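# Move handle-less battery from UPS to spill tray upright

## Task

The marked battery has lost its handle. Take it out of the open UPS and put it in the spill tray, standing upright; two lifting hooks are available on the bench.

## Robot and tools

Robot: two UR7e-style arms, left_arm and right_arm, each ending in a two-finger parallel gripper (opening 0 to 50 mm). Bases (scene frame, root link): left_arm at (-0.002, +0.405, +0.022) m, right_arm at (+0.004, -0.348, +0.022) m, both turned only slightly about z. A two-camera stand sits behind the arms. Cameras: cam_high, cam_low, cam_left_wrist, cam_right_wrist, each 672x504.

Frames. Scene frame: origin at table-top height halfway between the nominal bases, +z up, +x out over the table, +y toward left_arm (arm names do not match image sides). Reported hand positions, orientations (quat wxyz), velocities and move targets' reference poses are in this frame. Offsets, however, run along the axes of each arm's own current Hand target. Gripper axes: fingers point along +z, close along x; a side block juts about 10 cm toward -y. end_effector_position is the point between the pads; fingertips extend 17.5 mm past it. Reported poses may be off by a few cm.

Row layout (used by execute_actions and move): one flat list of 18 numbers covering both arms, each in [-1, 1]. Order: left dx, dy, dz, rx, ry, rz, left gripper position, force_limit, speed, then the same nine for the right. dx..rz are an offset, not a pose: measured from that arm's Hand target at the start of the action or move, along the Hand target's axes. Scale: 1.0 = 0.6 m for dx, dy, dz and 180 degrees for the rotation vector rx, ry, rz. Sending the same offset twice moves twice. All six zeros re-asks for the current Hand target. Gripper position: +1 fully open, about -0.65 pads meet, -1 means close until blocked. force_limit: -1 about 20 N, 0 about 102 N, +1 about 185 N per pad (starts at +1). speed: -1 20 mm/s, 0 85, +1 150 (starts at +1). Gripper numbers are absolute commands; to leave a gripper unchanged, resend its previous three values, since 0 is itself a command.

execute_actions(actions, cameras): actions is a list of actions; each action is up to 15 rows, one per 1/30 s step, every row measured from the action's starting Hand target (not the prior row); a short table repeats its last row. Images come back only with an empty actions list or when cameras names them (["all"], a list of names, [] for none; a wrong name invalidates the call).

move(target, speed, blend, stop_force, zero, blocking, cameras): straight-line path for each gripper toward target, one 18-number row or up to 15 rows, all offsets counted from the same starting Hand targets. speed in m/s, 0.002 to 3.6 (default 0.25), rotation capped at twice that in rad/s; one value or one per target. blend in m rounds corners in a list (0 = stop at each). stop_force in N, 3 to 120, one value for both arms: a path ends when the wrist senses that much push against its travel; the arm then backs slightly and holds, still pressing somewhat. Don't use it while rotating, and omit it when pulling away from a contact. zero (only with stop_force, default true) re-zeroes moving arms first. blocking=false returns after about 0.5 s while motion continues (not allowed with stop_force). Paths avoid nothing, last 0.5 to 10 s, and faster moves lag, overshoot and hit harder. Avoid paths passing near an arm's own base. The result adds a move: line (done, off_target, moving, held, fault) and limits (paced = pose clipped, held = steps withheld by a check such as the inter-arm clearance check).

wait(seconds 0 to 10): lets time run holding commands. stop(): brakes a running move; fingers continue. zoom_image(camera, region [x0,y0,x1,y1] pixels, up to 504x504) enlarges part of the latest image. zero_wrist_force(arm): re-zeroes that wrist sensor. read_manual gives licence text only. finished_scene(scene) ends the scene irreversibly; the goal must hold without the robot.

Results: Hand target is the last commanded pose after clipping (orientation clipped to 32 degrees from measured each step); the hand often rests slightly short, so resend the gap as an offset. object_status: 0 moving, 1 blocked while opening, 2 blocked while closing (a grip), 3 at the commanded opening or pads met (usually nothing held). A new position number resets it to 0. Opening in mm is about (250 - position_measured) x 0.202. Joint velocities may read within noise. Wrist force/torque lines are along the gripper's own axes, zeroed at scene start, plus a peak line; contact force shows as force from the surface into the arm. Joint torques include arm weight. MOTOR HOT appears at 70 C; at 85 C that arm brakes for 30 to 60 s.

Cautions: stiff arms fault if driven even slightly past firm contact; a torque fault (wrist joints 24.6 N m, others 132 N m, held weight counts) or about 150 N outside force freezes the arm for 10 s. Arms must not collide or grip each other's fingers. Do not drop parts, release moving ones, slam or push hard, or let anything leave the table. Objects may get nudged occasionally. Prefer slow, smooth motions near contact.

Each tool is called after ">>>" by a JSON object that holds its "op" and its "data".

## Session

>>> {"op": "execute_actions", "data": {"actions": []}}

Scene clock: 0.00 s.
left_arm: end_effector_position=(+0.2987, +0.0948, +0.1441) position_measured=3 object_status=3 end_effector_quat_wxyz=(-0.108, +0.499, +0.834, -0.207) | right_arm: end_effector_position=(+0.0065, -0.1644, +0.1973) position_measured=3 object_status=3 end_effector_quat_wxyz=(-0.434, -0.496, +0.731, -0.177)
Joint positions: left_arm=[-0.893 -1.495 2.105 -2.09 -2.035 -1.312] | right_arm=[4.709 -1.453 -2.188 -1.948 2.073 -1.398]
Joint velocities: within noise
Joint torques (N m): no reading
Wrist force (N): no reading
Wrist torque (N m): no reading
Wrist force, peak (N): no reading
Hand target: left_arm +0.2987, +0.0948, +0.1441; -0.108, +0.499, +0.834, -0.207 | right_arm +0.0065, -0.1644, +0.1973; -0.434, -0.496, +0.731, -0.177
Tool commands: left_gripper/position=+1.0 left_gripper/force_limit=+1.0 left_gripper/speed=+1.0 right_gripper/position=+1.0 right_gripper/force_limit=+1.0 right_gripper/speed=+1.0

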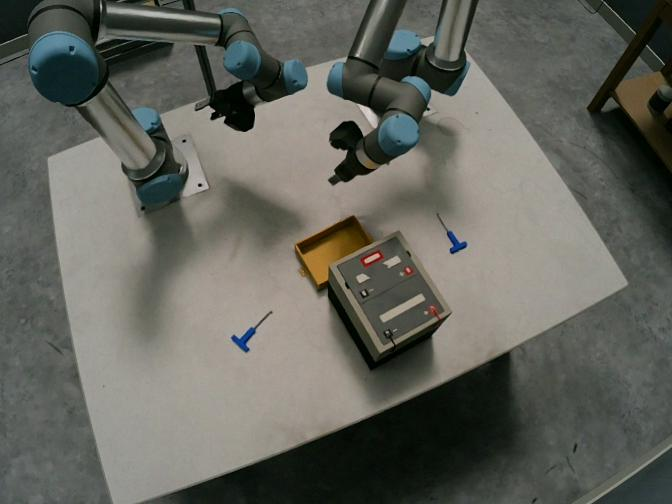

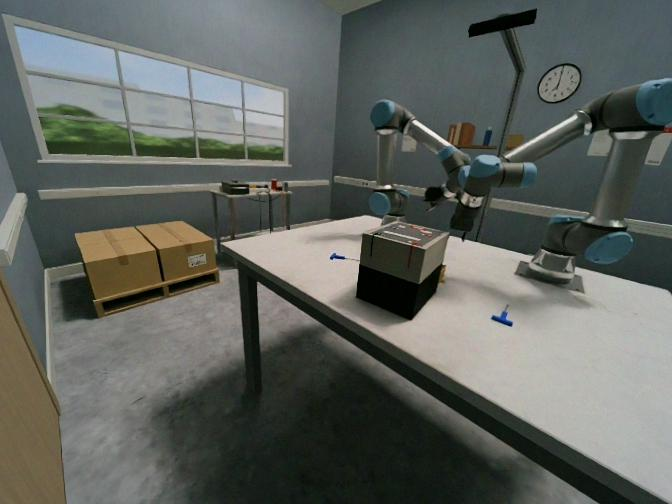

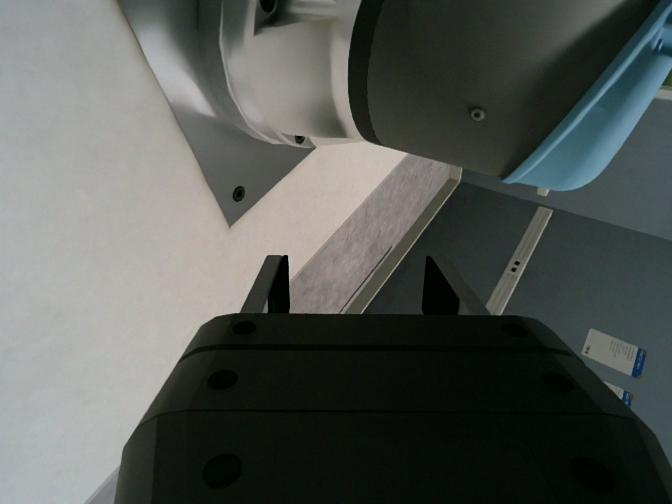

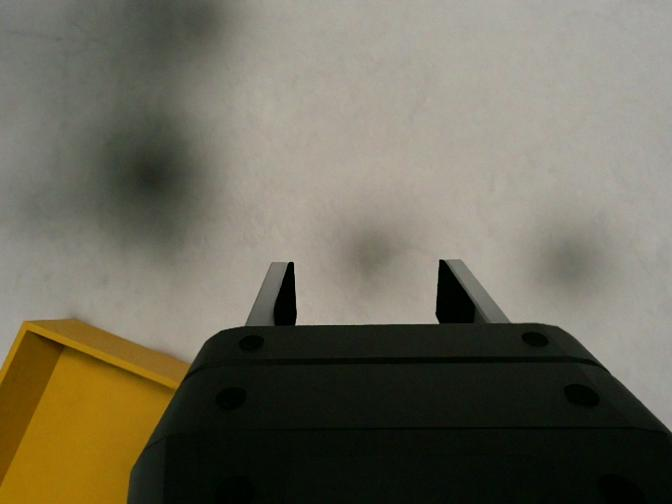

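>>> {"op": "zoom_image", "data": {"camera": "cam_high", "region": [280, 200, 480, 350]}}

>>> {"op": "zoom_image", "data": {"camera": "cam_high", "region": [220, 300, 290, 360]}}

>>> {"op": "zoom_image", "data": {"camera": "cam_high", "region": [420, 200, 490, 260]}}

>>> {"op": "zoom_image", "data": {"camera": "cam_low", "region": [320, 200, 540, 340]}}

Scaled by 2.520 from the camera's 672x504 image, which has a finer 960x720 frame.

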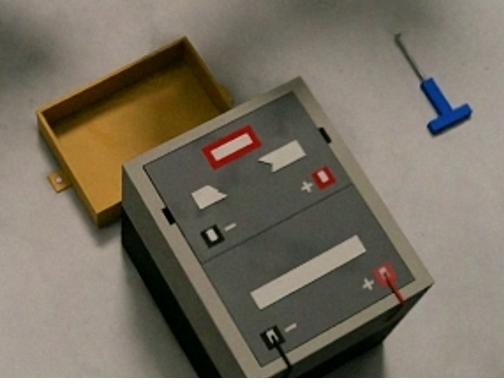

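Scaled by 7.200 from the camera's 672x504 image, which has a finer 960x720 frame.

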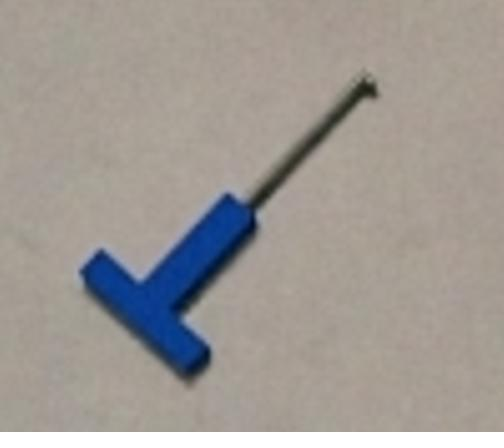

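Scaled by 7.200 from the camera's 672x504 image, which has a finer 960x720 frame.

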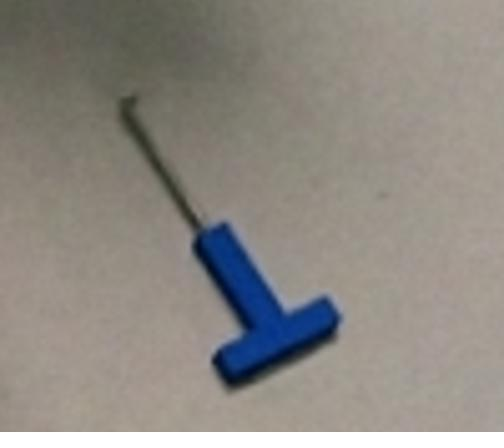

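Scaled by 2.291 from the camera's 672x504 image, which has a finer 960x720 frame.

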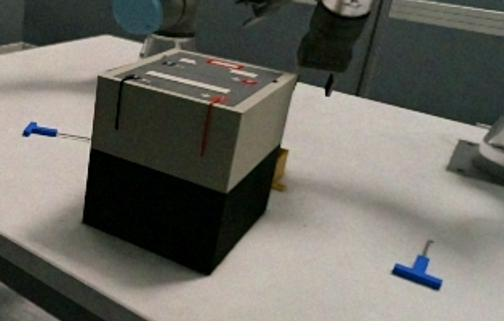

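>>> {"op": "move", "data": {"target": [-0.117,-0.148,-0.586,-0.1445,0.0454,0.1538,1,1,1,0.2083,-0.765,-0.3873,0.1211,-0.288,-0.1108,1,1,1], "speed": 0.35, "cameras": ["all"]}}

Scene clock: 73.97 s.
left_arm: end_effector_position=(+0.3987, +0.0798, +0.4993) position_measured=3 object_status=3 end_effector_quat_wxyz=(+0.000, +0.707, +0.707, -0.001) | right_arm: end_effector_position=(+0.4999, -0.2803, +0.3501) position_measured=3 object_status=3 end_effector_quat_wxyz=(+0.000, +0.707, -0.707, +0.000)
Joint positions: left_arm=[-0.994 -1.484 1.091 -1.178 -1.572 -0.942] | right_arm=[3.511 -1.548 -1.595 -1.569 1.571 -2.736]
Joint torques (N m): left_arm=[8.86 -33.42 -38.2 -2.92 1.13 -1.54] | right_arm=[-9.26 13.2 33.8 5.66 1.39 -1.72]
Wrist force (N): left_arm=[0.3 -1.2 -0.3] | right_arm=[1.1 0.8 -0.3]
Wrist torque (N m): left_arm=[-0.22 -0.05 -0.11] | right_arm=[0.14 -0.60 -0.09]
Wrist force, peak (N): left_arm=[0.6 1.0 3.1] | right_arm=[2.7 -2.7 -1.4]
Hand target: left_arm +0.3987, +0.0799, +0.4994; +0.000, +0.707, +0.707, -0.001 | right_arm +0.4999, -0.2803, +0.3502; +0.000, +0.707, -0.707, +0.000
Off the commanded pose: left_arm 0.000 m, 0 deg | right_arm 0.000 m, 0 deg.
move: done

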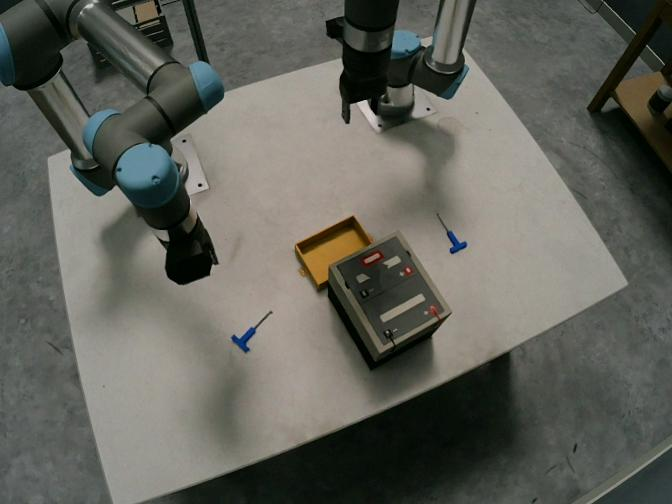

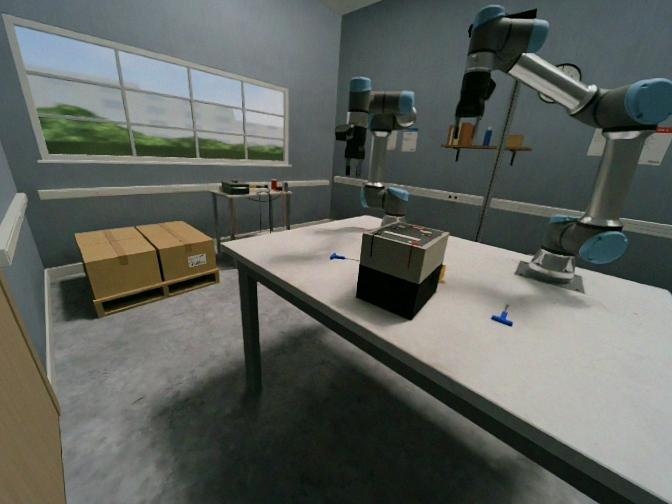

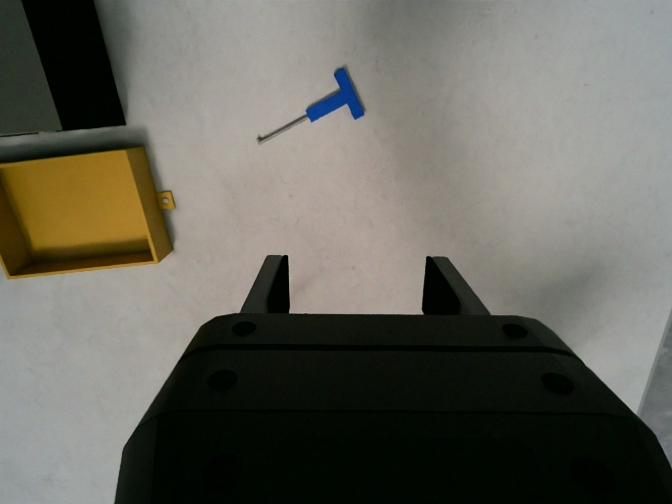

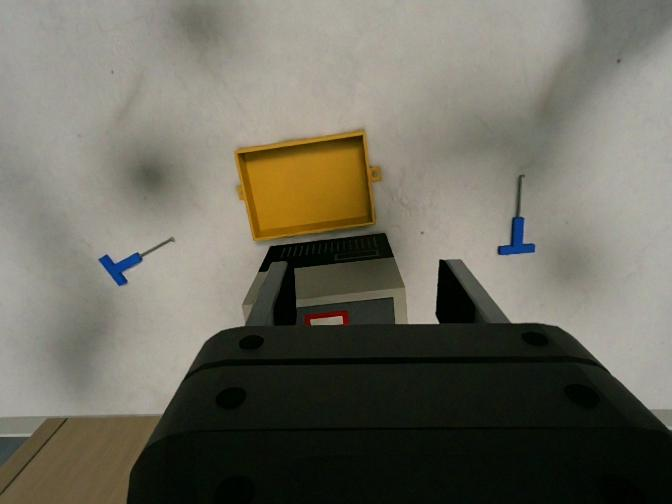

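>>> {"op": "move", "data": {"target": [0,0.2333,0.1,0,0,0,1,1,1,0,0,0,0,0,0,1,1,1], "speed": 0.3, "cameras": ["cam_right_wrist"]}}

>>> {"op": "zoom_image", "data": {"camera": "cam_right_wrist", "region": [150, 60, 550, 340]}}

Scene clock: 111.30 s.
left_arm: end_effector_position=(+0.5385, +0.0798, +0.4392) position_measured=3 object_status=3 end_effector_quat_wxyz=(+0.000, +0.707, +0.707, -0.001) | right_arm: end_effector_position=(+0.5000, -0.2803, +0.3502) position_measured=3 object_status=3 end_effector_quat_wxyz=(+0.000, +0.707, -0.707, +0.000)
Joint positions: left_arm=[-0.806 -1.231 0.94 -1.278 -1.572 -0.754] | right_arm=[3.511 -1.549 -1.595 -1.569 1.571 -2.736]
Joint torques (N m): left_arm=[7.43 -33.28 -23.72 -5.5 0.5 -0.44] | right_arm=[-9.71 11.8 32.64 5.71 2 -1.69]
Wrist force (N): left_arm=[0.1 -1.0 -0.4] | right_arm=[1.2 0.9 0.0]
Wrist torque (N m): left_arm=[-0.18 -0.04 -0.12] | right_arm=[0.15 -0.62 -0.08]
Wrist force, peak (N): left_arm=[0.1 -5.9 -2.2] | right_arm=[1.1 1.1 -0.2]
Hand target: left_arm +0.5386, +0.0799, +0.4392; +0.000, +0.707, +0.707, -0.001 | right_arm +0.4999, -0.2803, +0.3502; +0.000, +0.707, -0.707, +0.000
Off the commanded pose: left_arm 0.000 m, 0 deg | right_arm 0.000 m, 0 deg.
move: done
Images, in order (width x height): cam_right_wrist 672x504.

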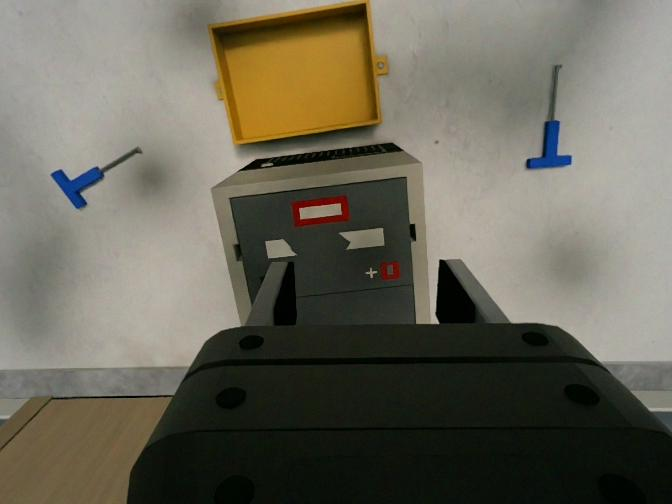

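Scaled by 1.260 from the camera's 672x504 image, which has a finer 960x720 frame.

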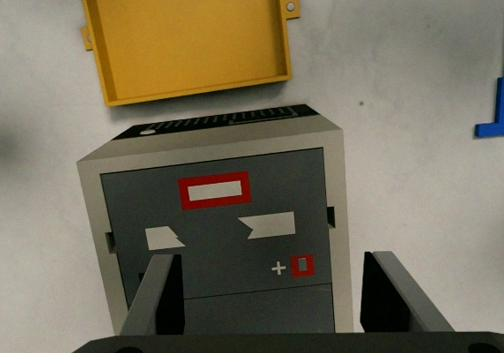

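>>> {"op": "zoom_image", "data": {"camera": "cam_right_wrist", "region": [370, 190, 450, 270]}}

>>> {"op": "zoom_image", "data": {"camera": "cam_right_wrist", "region": [210, 210, 290, 290]}}

>>> {"op": "zoom_image", "data": {"camera": "cam_right_wrist", "region": [520, 50, 590, 180]}}

Scaled by 6.300 from the camera's 672x504 image, which has a finer 960x720 frame.

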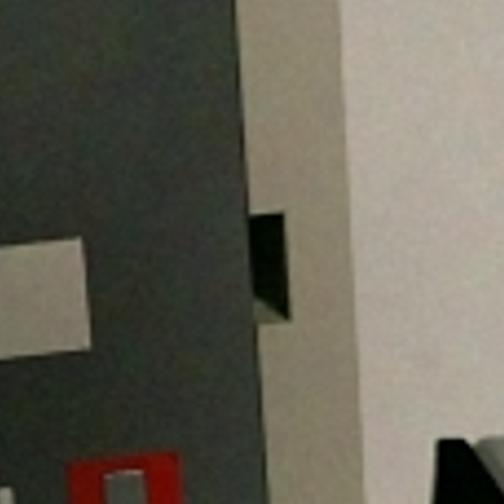

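Scaled by 6.300 from the camera's 672x504 image, which has a finer 960x720 frame.

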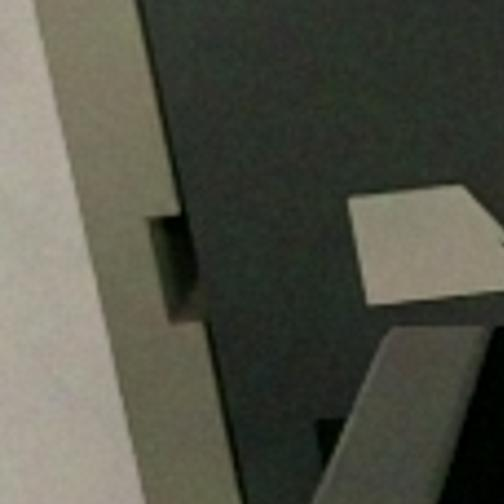

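Scaled by 3.877 from the camera's 672x504 image, which has a finer 960x720 frame.

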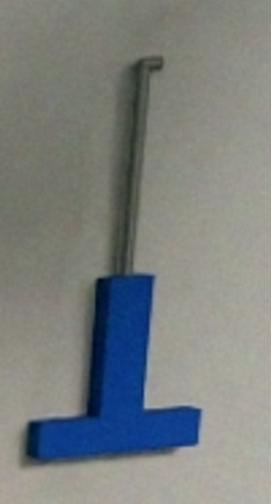

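>>> {"op": "move", "data": {"target": [[0.4417,-0.011,0.23,0,0,0.6,1,1,1,-0.029,-0.095,0.2,0,0,0.2,1,1,1],[0.4417,-0.011,0.532,0,0,0.977,1,1,1,-0.029,-0.095,0.3837,0,0,0.349,1,1,1]], "speed": 0.4, "blend": 0.05, "cameras": ["all"]}}

Scene clock: 273.43 s.
left_arm: end_effector_position=(+0.5315, +0.3447, +0.1198) position_measured=3 object_status=3 end_effector_quat_wxyz=(+0.001, +0.732, -0.681, +0.000) | right_arm: end_effector_position=(+0.5570, -0.2628, +0.1199) position_measured=3 object_status=3 end_effector_quat_wxyz=(+0.000, -0.235, +0.972, +0.000)
Joint positions: left_arm=[-0.415 -1.343 1.938 -2.164 -1.572 2.706] | right_arm=[3.499 -1.847 -1.875 -0.99 1.571 -1.651]
Joint torques (N m): left_arm=[8.85 -39.4 -36.11 -1.78 -0.11 2.36] | right_arm=[8.23 43.42 28.95 1.08 -2.06 0.4]
Wrist force (N): left_arm=[0.0 -1.1 -0.4] | right_arm=[0.9 0.8 -0.1]
Wrist torque (N m): left_arm=[-0.21 -0.01 -0.11] | right_arm=[0.13 -0.58 -0.06]
Wrist force, peak (N): left_arm=[0.3 -1.5 -1.1] | right_arm=[1.3 1.2 -0.7]
Hand target: left_arm +0.5316, +0.3447, +0.1199; +0.001, +0.732, -0.681, +0.000 | right_arm +0.5571, -0.2628, +0.1200; +0.000, -0.235, +0.972, +0.000
Off the commanded pose: left_arm 0.000 m, 0 deg | right_arm 0.000 m, 0 deg.
move: done

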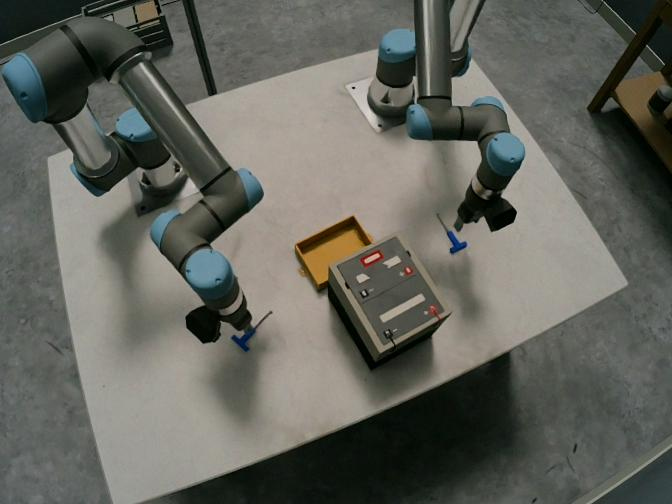

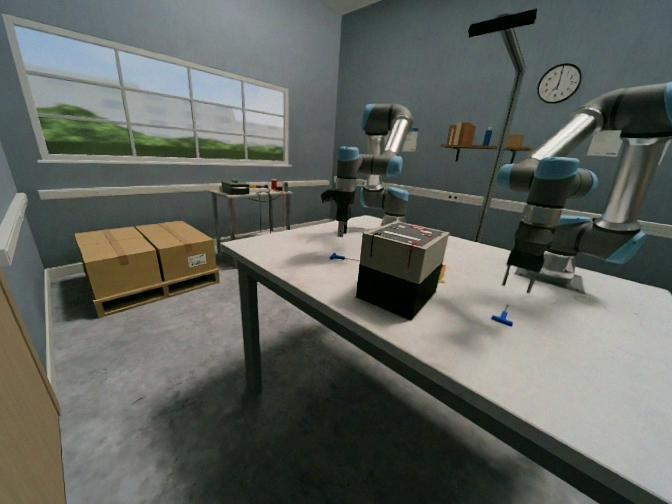

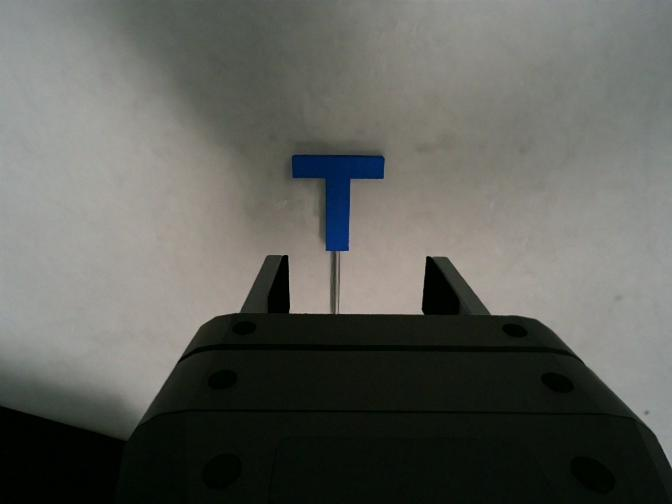

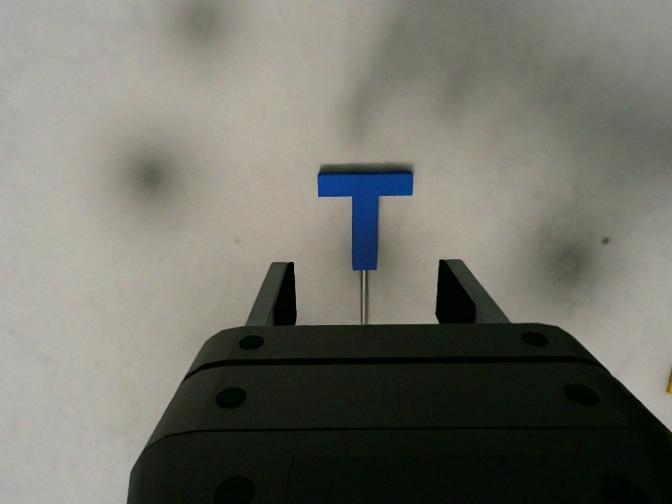

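>>> {"op": "move", "data": {"target": [[0.0095,0.01,0.12,0,0,0,1,1,1,-0.0095,0,0.12,0,0,0,1,1,1],[0.0095,0.01,0.167,0,0,0,1,1,1,-0.0095,0,0.167,0,0,0,1,1,1]], "speed": [0.2,0.04], "stop_force": 8, "cameras": ["cam_left_wrist","cam_right_wrist"]}}

Scene clock: 288.57 s.
left_arm: end_effector_position=(+0.5259, +0.3386, +0.0197) position_measured=3 object_status=3 end_effector_quat_wxyz=(+0.001, +0.732, -0.681, +0.000) | right_arm: end_effector_position=(+0.5622, -0.2601, +0.0198) position_measured=3 object_status=3 end_effector_quat_wxyz=(+0.000, -0.235, +0.972, +0.000)
Joint positions: left_arm=[-0.43 -1.18 2.047 -2.436 -1.572 2.691] | right_arm=[3.5 -2.019 -1.951 -0.741 1.571 -1.65]
Joint torques (N m): left_arm=[8.33 -46.18 -32.15 -0.51 1.14 1.86] | right_arm=[-9.41 46.7 25.13 0.79 -1.13 -1.32]
Wrist force (N): left_arm=[0.2 -1.0 -0.1] | right_arm=[1.1 0.7 -0.4]
Wrist torque (N m): left_arm=[-0.18 -0.06 -0.13] | right_arm=[0.11 -0.62 -0.15]
Wrist force, peak (N): left_arm=[-0.4 -1.7 -3.4] | right_arm=[1.0 0.7 -3.6]
Hand target: left_arm +0.5259, +0.3386, +0.0197; +0.001, +0.732, -0.681, +0.000 | right_arm +0.5622, -0.2601, +0.0198; +0.000, -0.235, +0.972, +0.000
Off the commanded pose: left_arm 0.000 m, 0 deg | right_arm 0.000 m, 0 deg.
move: done
Images, in order (width x height): cam_left_wrist 672x504, cam_right_wrist 672x504.

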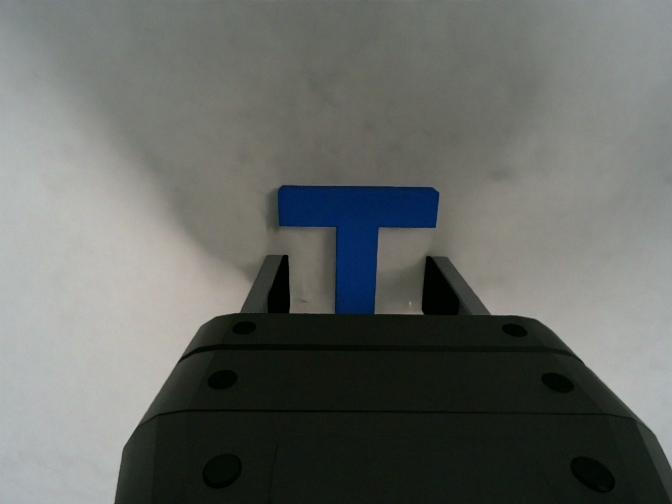

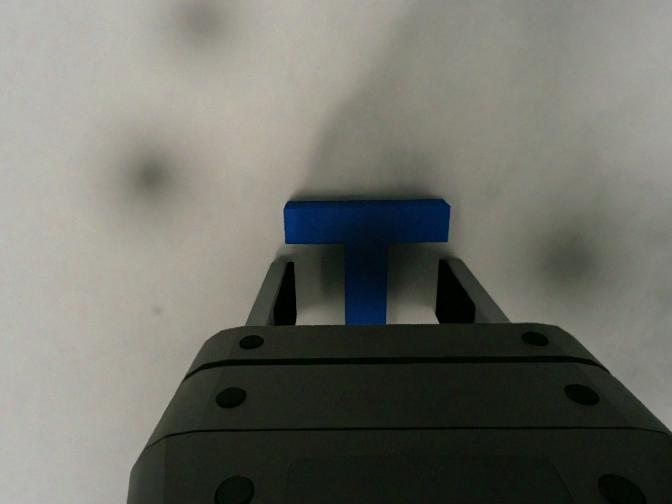

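>>> {"op": "move", "data": {"target": [[0,0,0,0,0,0,-1,0,0,0,0,0,0,0,0,-1,0,0],[0,0,-0.25,0,0,0,-1,0,0,0,0,-0.25,0,0,0,-1,0,0]], "speed": 0.15, "cameras": ["all"]}}

>>> {"op": "zoom_image", "data": {"camera": "cam_high", "region": [200, 230, 300, 330]}}

>>> {"op": "zoom_image", "data": {"camera": "cam_high", "region": [420, 140, 520, 240]}}

Scene clock: 332.00 s.
left_arm: end_effector_position=(+0.5262, +0.3386, +0.1697) position_measured=187 object_status=2 end_effector_quat_wxyz=(+0.001, +0.732, -0.681, +0.000) | right_arm: end_effector_position=(+0.5621, -0.2602, +0.1697) position_measured=187 object_status=2 end_effector_quat_wxyz=(+0.000, -0.235, +0.972, +0.000)
Joint positions: left_arm=[-0.43 -1.416 1.881 -2.035 -1.572 2.692] | right_arm=[3.5 -1.798 -1.792 -1.121 1.571 -1.65]
Joint torques (N m): left_arm=[3.17 -36.55 -19.15 -2.22 0.19 1.3] | right_arm=[-3.89 28.25 27.91 1.91 -1.74 -0.35]
Wrist force (N): left_arm=[0.2 -1.0 0.2] | right_arm=[1.0 0.8 0.4]
Wrist torque (N m): left_arm=[-0.20 -0.04 -0.17] | right_arm=[0.14 -0.60 -0.14]
Wrist force, peak (N): left_arm=[0.3 -0.6 2.8] | right_arm=[1.2 0.9 2.9]
Hand target: left_arm +0.5261, +0.3386, +0.1697; +0.001, +0.732, -0.681, +0.000 | right_arm +0.5621, -0.2602, +0.1698; +0.000, -0.235, +0.972, +0.000
Off the commanded pose: left_arm 0.000 m, 0 deg | right_arm 0.000 m, 0 deg.
move: done

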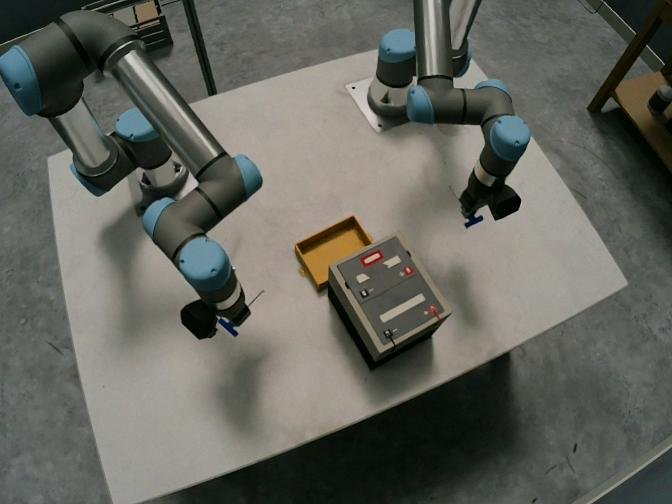

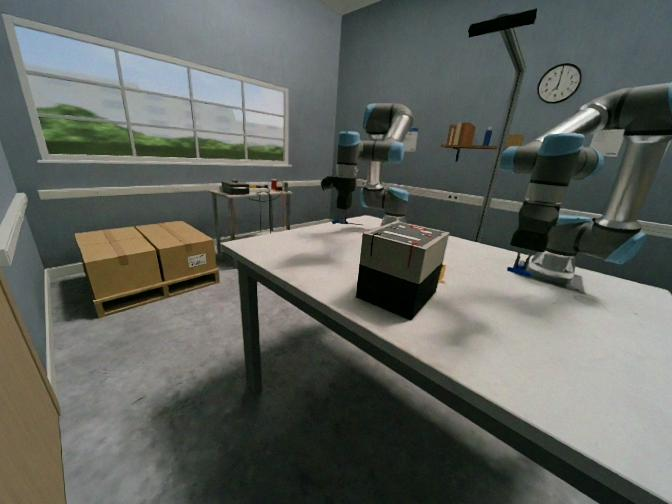

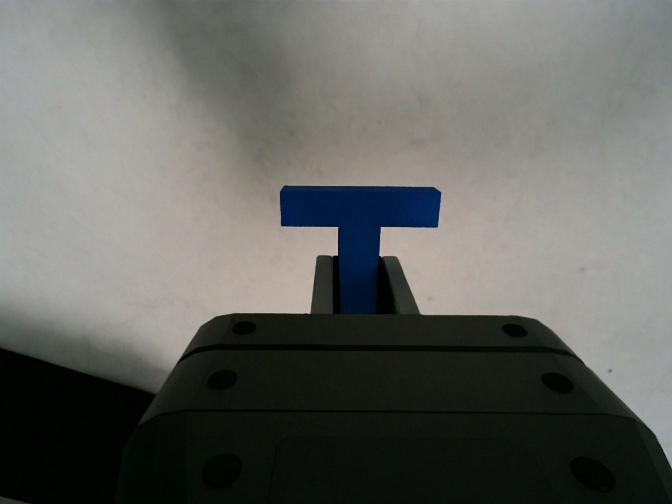

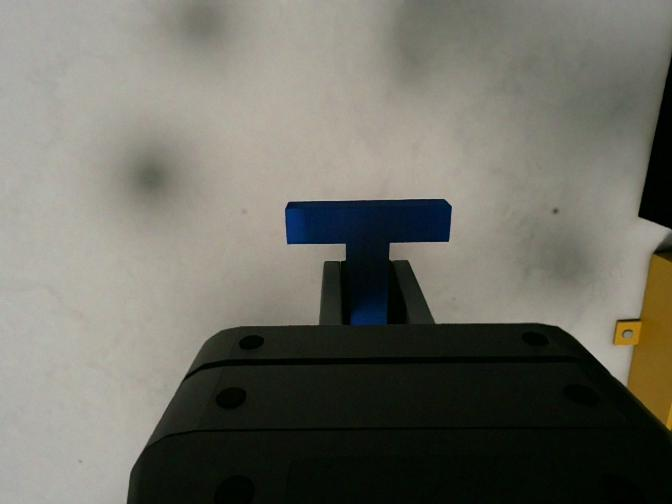

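Scaled by 5.040 from the camera's 672x504 image, which has a finer 960x720 frame.

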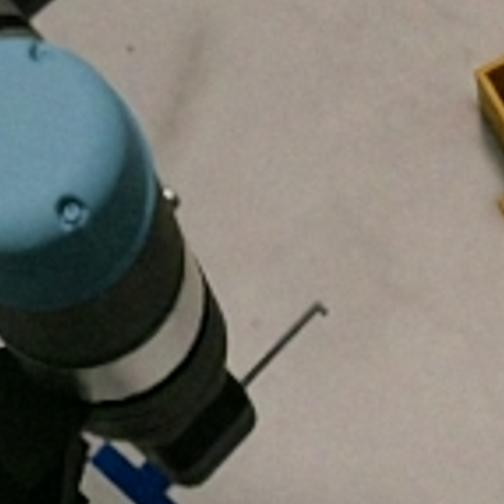

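Scaled by 5.040 from the camera's 672x504 image, which has a finer 960x720 frame.

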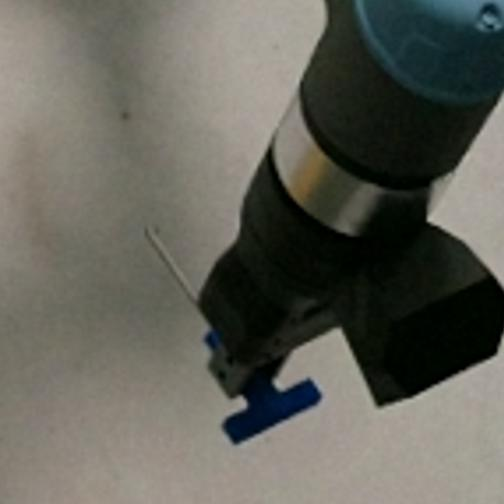

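>>> {"op": "move", "data": {"target": [[0.03,-0.03,-0.2,0.19,0.185,0.185,-1,0,0,-0.02,0.1,-0.3,0,0,0,-1,0,0],[0.1873,-0.0813,-0.2672,0.3914,0.3744,0.3744,-1,0,0,-0.1213,0.574,-0.35,0,0,0.15,-1,0,0]], "speed": 0.3, "blend": 0.05, "cameras": ["all"]}}

>>> {"op": "zoom_image", "data": {"camera": "cam_left_wrist", "region": [0, 0, 400, 320]}}

Scene clock: 370.03 s.
left_arm: end_effector_position=(+0.5831, +0.2301, +0.3299) position_measured=187 object_status=2 end_effector_quat_wxyz=(+0.041, -0.042, +0.706, -0.706) | right_arm: end_effector_position=(+0.4695, +0.0793, +0.3798) position_measured=187 object_status=2 end_effector_quat_wxyz=(+0.000, -0.002, +1.000, +0.000)
Joint positions: left_arm=[-0.144 -0.877 1.677 -3.942 -2.932 3.14] | right_arm=[4.061 -1.879 -1.137 -1.695 1.571 -0.618]
Joint torques (N m): left_arm=[9.99 -57.92 -6.29 1.11 -1.2 0.92] | right_arm=[-3.95 47.53 31.93 5.83 -0.55 1.92]
Wrist force (N): left_arm=[0.7 1.7 0.0] | right_arm=[0.7 0.9 0.3]
Wrist torque (N m): left_arm=[0.17 0.17 0.07] | right_arm=[0.15 -0.54 -0.06]
Wrist force, peak (N): left_arm=[1.0 1.9 0.0] | right_arm=[1.7 3.4 0.2]
Hand target: left_arm +0.5831, +0.2301, +0.3300; +0.041, -0.042, +0.706, -0.706 | right_arm +0.4695, +0.0794, +0.3799; +0.000, -0.002, +1.000, +0.000
Off the commanded pose: left_arm 0.000 m, 0 deg | right_arm 0.000 m, 0 deg.
move: done

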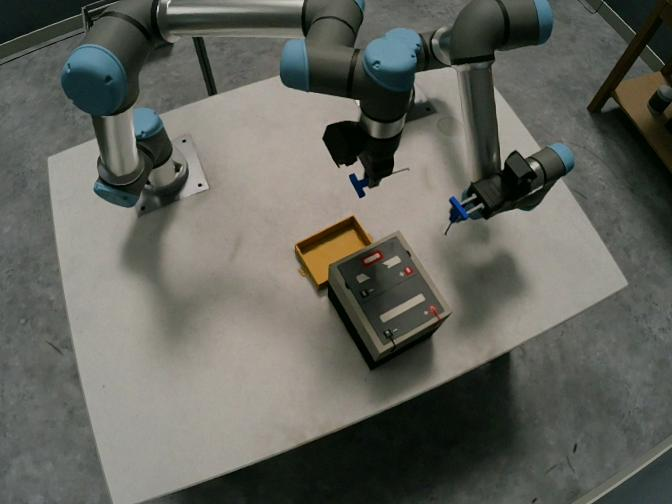

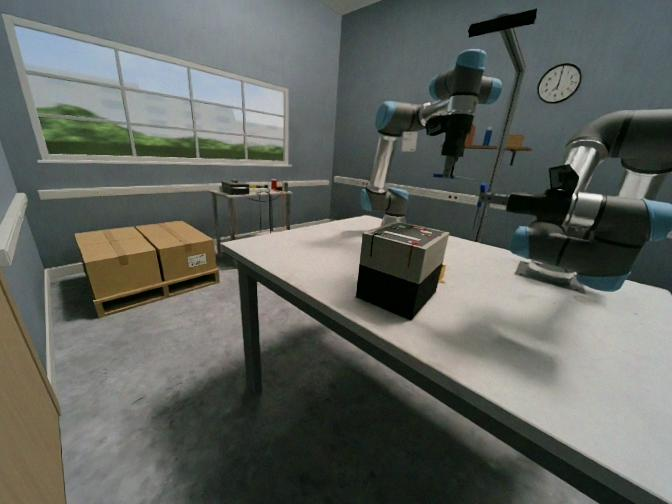

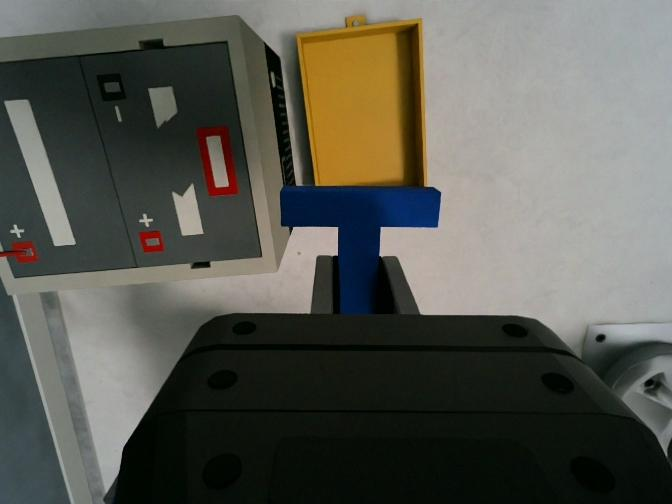

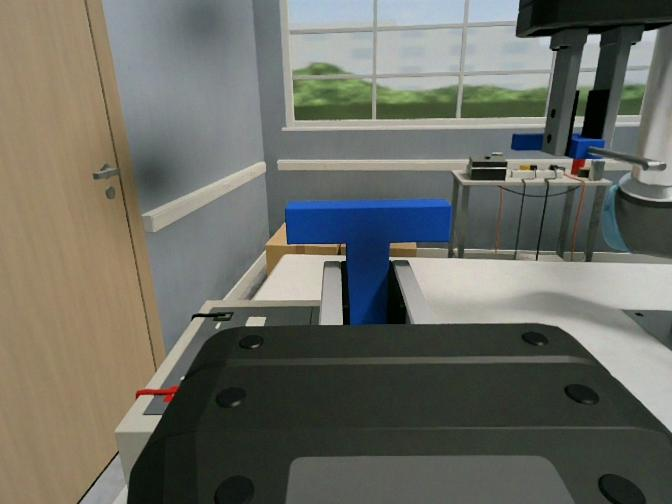

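Scaled by 1.260 from the camera's 672x504 image, which has a finer 960x720 frame.

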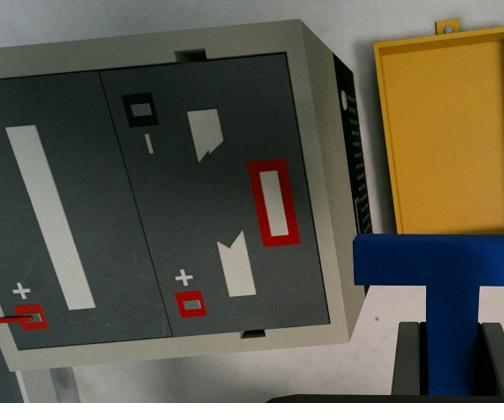

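>>> {"op": "move", "data": {"target": [0.0175,0.0233,0.1507,0,0,0,-1,0,0,0,0,0,0,0,0,-1,0,0], "speed": 0.15, "stop_force": 6, "cameras": ["cam_left_wrist","cam_low"]}}

>>> {"op": "zoom_image", "data": {"camera": "cam_left_wrist", "region": [120, 180, 320, 330]}}

>>> {"op": "zoom_image", "data": {"camera": "cam_low", "region": [350, 150, 500, 270]}}

Scene clock: 385.47 s.
left_arm: end_effector_position=(+0.5832, +0.1391, +0.3160) position_measured=187 object_status=2 end_effector_quat_wxyz=(+0.041, -0.042, +0.706, -0.706) | right_arm: end_effector_position=(+0.4695, +0.0794, +0.3799) position_measured=187 object_status=2 end_effector_quat_wxyz=(+0.000, -0.002, +1.000, +0.000)
Joint positions: left_arm=[-0.31 -0.863 1.7 -3.979 -2.767 3.14] | right_arm=[4.061 -1.879 -1.137 -1.695 1.571 -0.618]
Joint torques (N m): left_arm=[-8.47 -58.32 -30.52 1.78 1.41 -2.65] | right_arm=[8.62 47.63 32.13 5.43 1.63 1.96]
Wrist force (N): left_arm=[0.9 1.5 0.0] | right_arm=[0.8 0.9 0.2]
Wrist torque (N m): left_arm=[0.15 0.15 0.07] | right_arm=[0.14 -0.57 -0.07]
Wrist force, peak (N): left_arm=[1.4 2.1 2.5] | right_arm=[1.0 1.2 0.3]
Hand target: left_arm +0.5832, +0.1391, +0.3160; +0.041, -0.042, +0.706, -0.706 | right_arm +0.4695, +0.0794, +0.3799; +0.000, -0.002, +1.000, +0.000
Off the commanded pose: left_arm 0.000 m, 0 deg | right_arm 0.000 m, 0 deg.
move: done
Images, in order (width x height): cam_low 672x504, cam_left_wrist 672x504.

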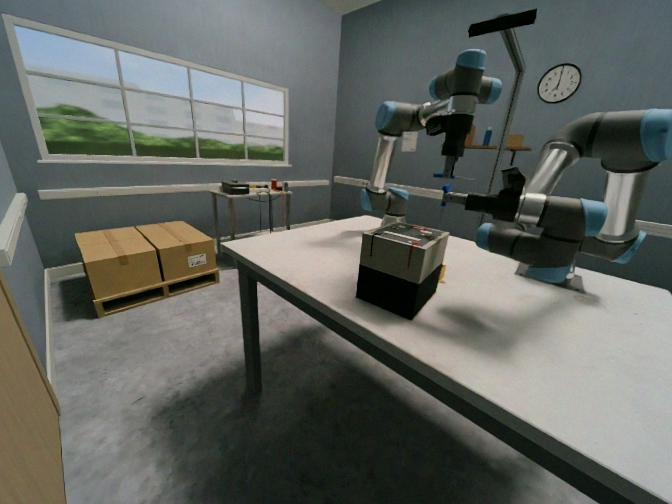

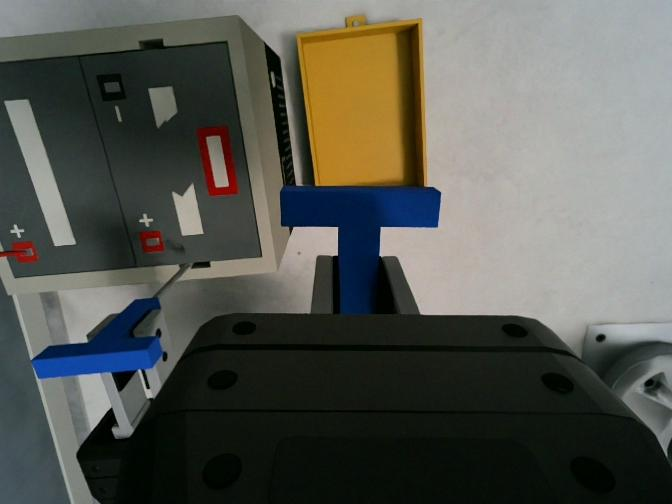

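Scaled by 2.520 from the camera's 672x504 image, which has a finer 960x720 frame.

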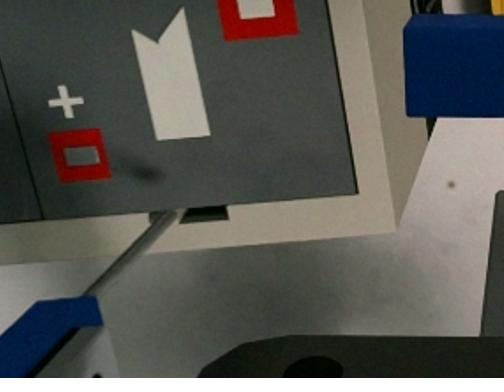

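Scaled by 3.360 from the camera's 672x504 image, which has a finer 960x720 frame.

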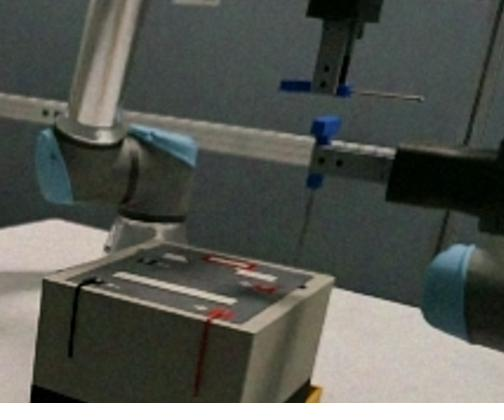

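>>> {"op": "move", "data": {"target": [0,0.0333,0,0,0,0,-1,0,0,0,0,0,0,0,0,-1,0,0], "speed": 0.1, "stop_force": 5, "cameras": ["cam_left_wrist"]}}

>>> {"op": "zoom_image", "data": {"camera": "cam_left_wrist", "region": [140, 220, 260, 310]}}

Scene clock: 403.50 s.
left_arm: end_effector_position=(+0.5831, +0.1391, +0.2960) position_measured=187 object_status=2 end_effector_quat_wxyz=(+0.041, -0.042, +0.706, -0.706) | right_arm: end_effector_position=(+0.4695, +0.0794, +0.3799) position_measured=187 object_status=2 end_effector_quat_wxyz=(+0.000, -0.002, +1.000, +0.000)
Joint positions: left_arm=[-0.31 -0.827 1.703 -4.018 -2.767 3.14] | right_arm=[4.061 -1.879 -1.137 -1.695 1.571 -0.618]
Joint torques (N m): left_arm=[-6.95 -58.11 -27.72 1.73 1.33 -2.69] | right_arm=[8.54 47.95 31.46 5.35 1.72 1.76]
Wrist force (N): left_arm=[1.0 1.3 -0.3] | right_arm=[0.8 0.9 0.5]
Wrist torque (N m): left_arm=[0.10 0.12 0.06] | right_arm=[0.14 -0.56 -0.07]
Wrist force, peak (N): left_arm=[1.0 2.6 -0.4] | right_arm=[1.0 0.9 0.5]
Hand target: left_arm +0.5831, +0.1391, +0.2960; +0.041, -0.042, +0.706, -0.706 | right_arm +0.4695, +0.0794, +0.3799; +0.000, -0.002, +1.000, +0.000
Off the commanded pose: left_arm 0.000 m, 0 deg | right_arm 0.000 m, 0 deg.
move: done
Images, in order (width x height): cam_left_wrist 672x504.

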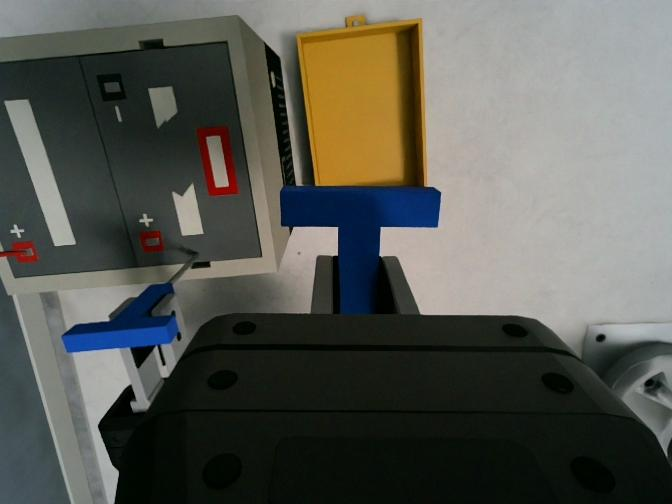

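Scaled by 4.200 from the camera's 672x504 image, which has a finer 960x720 frame.

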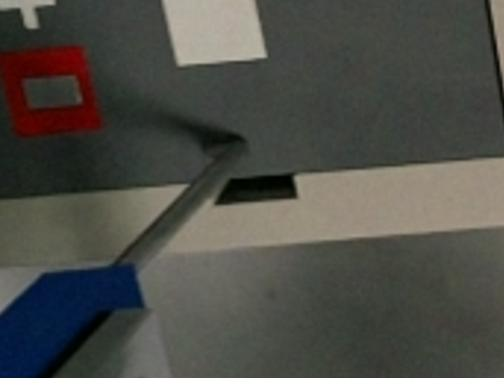

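>>> {"op": "move", "data": {"target": [0,0.0333,0,0,0,0,-1,0,0,0,0,0,0,0,0,-1,0,0], "speed": 0.02, "stop_force": 3, "cameras": ["cam_left_wrist"]}}

>>> {"op": "zoom_image", "data": {"camera": "cam_left_wrist", "region": [140, 220, 260, 310]}}

Scene clock: 416.37 s.
left_arm: end_effector_position=(+0.5832, +0.1391, +0.2944) position_measured=187 object_status=2 end_effector_quat_wxyz=(+0.041, -0.042, +0.706, -0.706) | right_arm: end_effector_position=(+0.4695, +0.0794, +0.3799) position_measured=187 object_status=2 end_effector_quat_wxyz=(+0.000, -0.002, +1.000, +0.000)
Joint positions: left_arm=[-0.31 -0.824 1.703 -4.021 -2.767 3.14] | right_arm=[4.061 -1.879 -1.137 -1.695 1.571 -0.618]
Joint torques (N m): left_arm=[-5.29 -52.96 -19.89 -3.75 1.11 -1.42] | right_arm=[8.67 48.29 31.2 5.24 1.37 1.85]
Wrist force (N): left_arm=[1.2 1.6 -0.2] | right_arm=[0.9 0.9 0.3]
Wrist torque (N m): left_arm=[0.14 0.10 0.06] | right_arm=[0.15 -0.58 -0.07]
Wrist force, peak (N): left_arm=[2.2 -30.7 -0.6] | right_arm=[1.1 0.8 0.4]
Hand target: left_arm +0.5832, +0.1391, +0.2944; +0.041, -0.042, +0.706, -0.706 (not the last commanded pose) | right_arm +0.4695, +0.0794, +0.3799; +0.000, -0.002, +1.000, +0.000
Off the commanded pose: left_arm 0.018 m, 0 deg | right_arm 0.000 m, 0 deg.
move: contact (left_arm)
Images, in order (width x height): cam_left_wrist 672x504.

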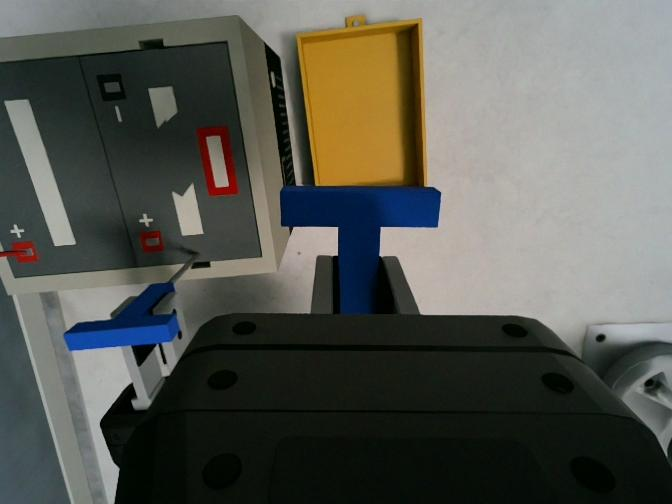

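Scaled by 4.200 from the camera's 672x504 image, which has a finer 960x720 frame.

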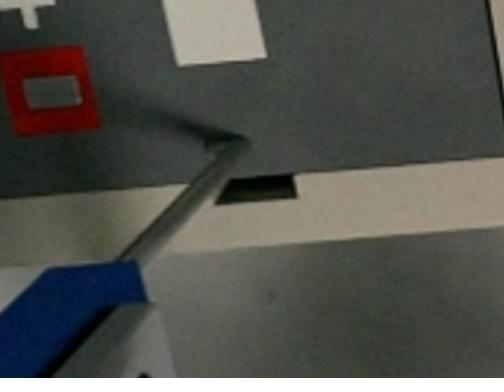

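>>> {"op": "move", "data": {"target": [[0,-0.005,0,0,0,0,-1,0,0,0,0,0,0,0,0,-1,0,0],[0.006,-0.005,-0.0153,0,0,0,-1,0,0,0,0,0,0,0,0,-1,0,0]], "speed": 0.05, "cameras": ["cam_left_wrist"]}}

>>> {"op": "zoom_image", "data": {"camera": "cam_left_wrist", "region": [160, 235, 240, 295]}}

Scene clock: 433.37 s.
left_arm: end_effector_position=(+0.5784, +0.1479, +0.2975) position_measured=187 object_status=2 end_effector_quat_wxyz=(+0.041, -0.042, +0.706, -0.706) end_effector_velocity=(+0.001, -0.002, +0.001) end_effector_angular_velocity=(-0.001, -0.002, +0.000) | right_arm: end_effector_position=(+0.4695, +0.0794, +0.3799) position_measured=187 object_status=2 end_effector_quat_wxyz=(+0.000, -0.002, +1.000, +0.000)
Joint positions: left_arm=[-0.296 -0.837 1.719 -4.024 -2.781 3.14] | right_arm=[4.061 -1.879 -1.137 -1.695 1.571 -0.618]
Joint velocities: left_arm=[-0.004 0.002 -0.005 0.001 0.004 0] | right_arm=[within noise]
Joint torques (N m): left_arm=[-8.36 -39.86 -30.56 1.34 1.29 -2.19] | right_arm=[8.81 48.06 29.63 5.22 1.26 1.65]
Wrist force (N): left_arm=[0.9 1.8 0.1] | right_arm=[0.8 0.8 0.3]
Wrist torque (N m): left_arm=[0.17 0.15 0.07] | right_arm=[0.14 -0.55 -0.08]
Wrist force, peak (N): left_arm=[1.1 2.0 -0.2] | right_arm=[1.1 1.0 0.3]
Hand target: left_arm +0.5785, +0.1478, +0.2974; +0.041, -0.042, +0.706, -0.706 | right_arm +0.4695, +0.0794, +0.3799; +0.000, -0.002, +1.000, +0.000
Off the commanded pose: left_arm 0.000 m, 0 deg | right_arm 0.000 m, 0 deg.
move: done
Images, in order (width x height): cam_left_wrist 672x504.

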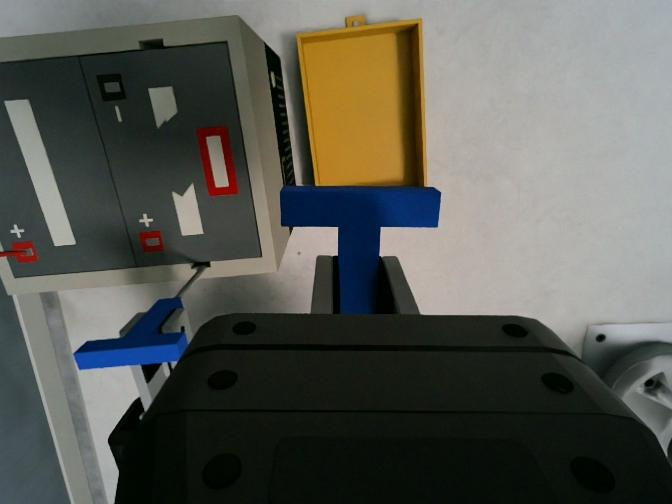

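Scaled by 6.300 from the camera's 672x504 image, which has a finer 960x720 frame.

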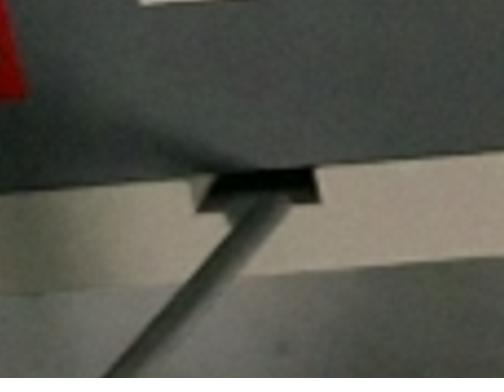

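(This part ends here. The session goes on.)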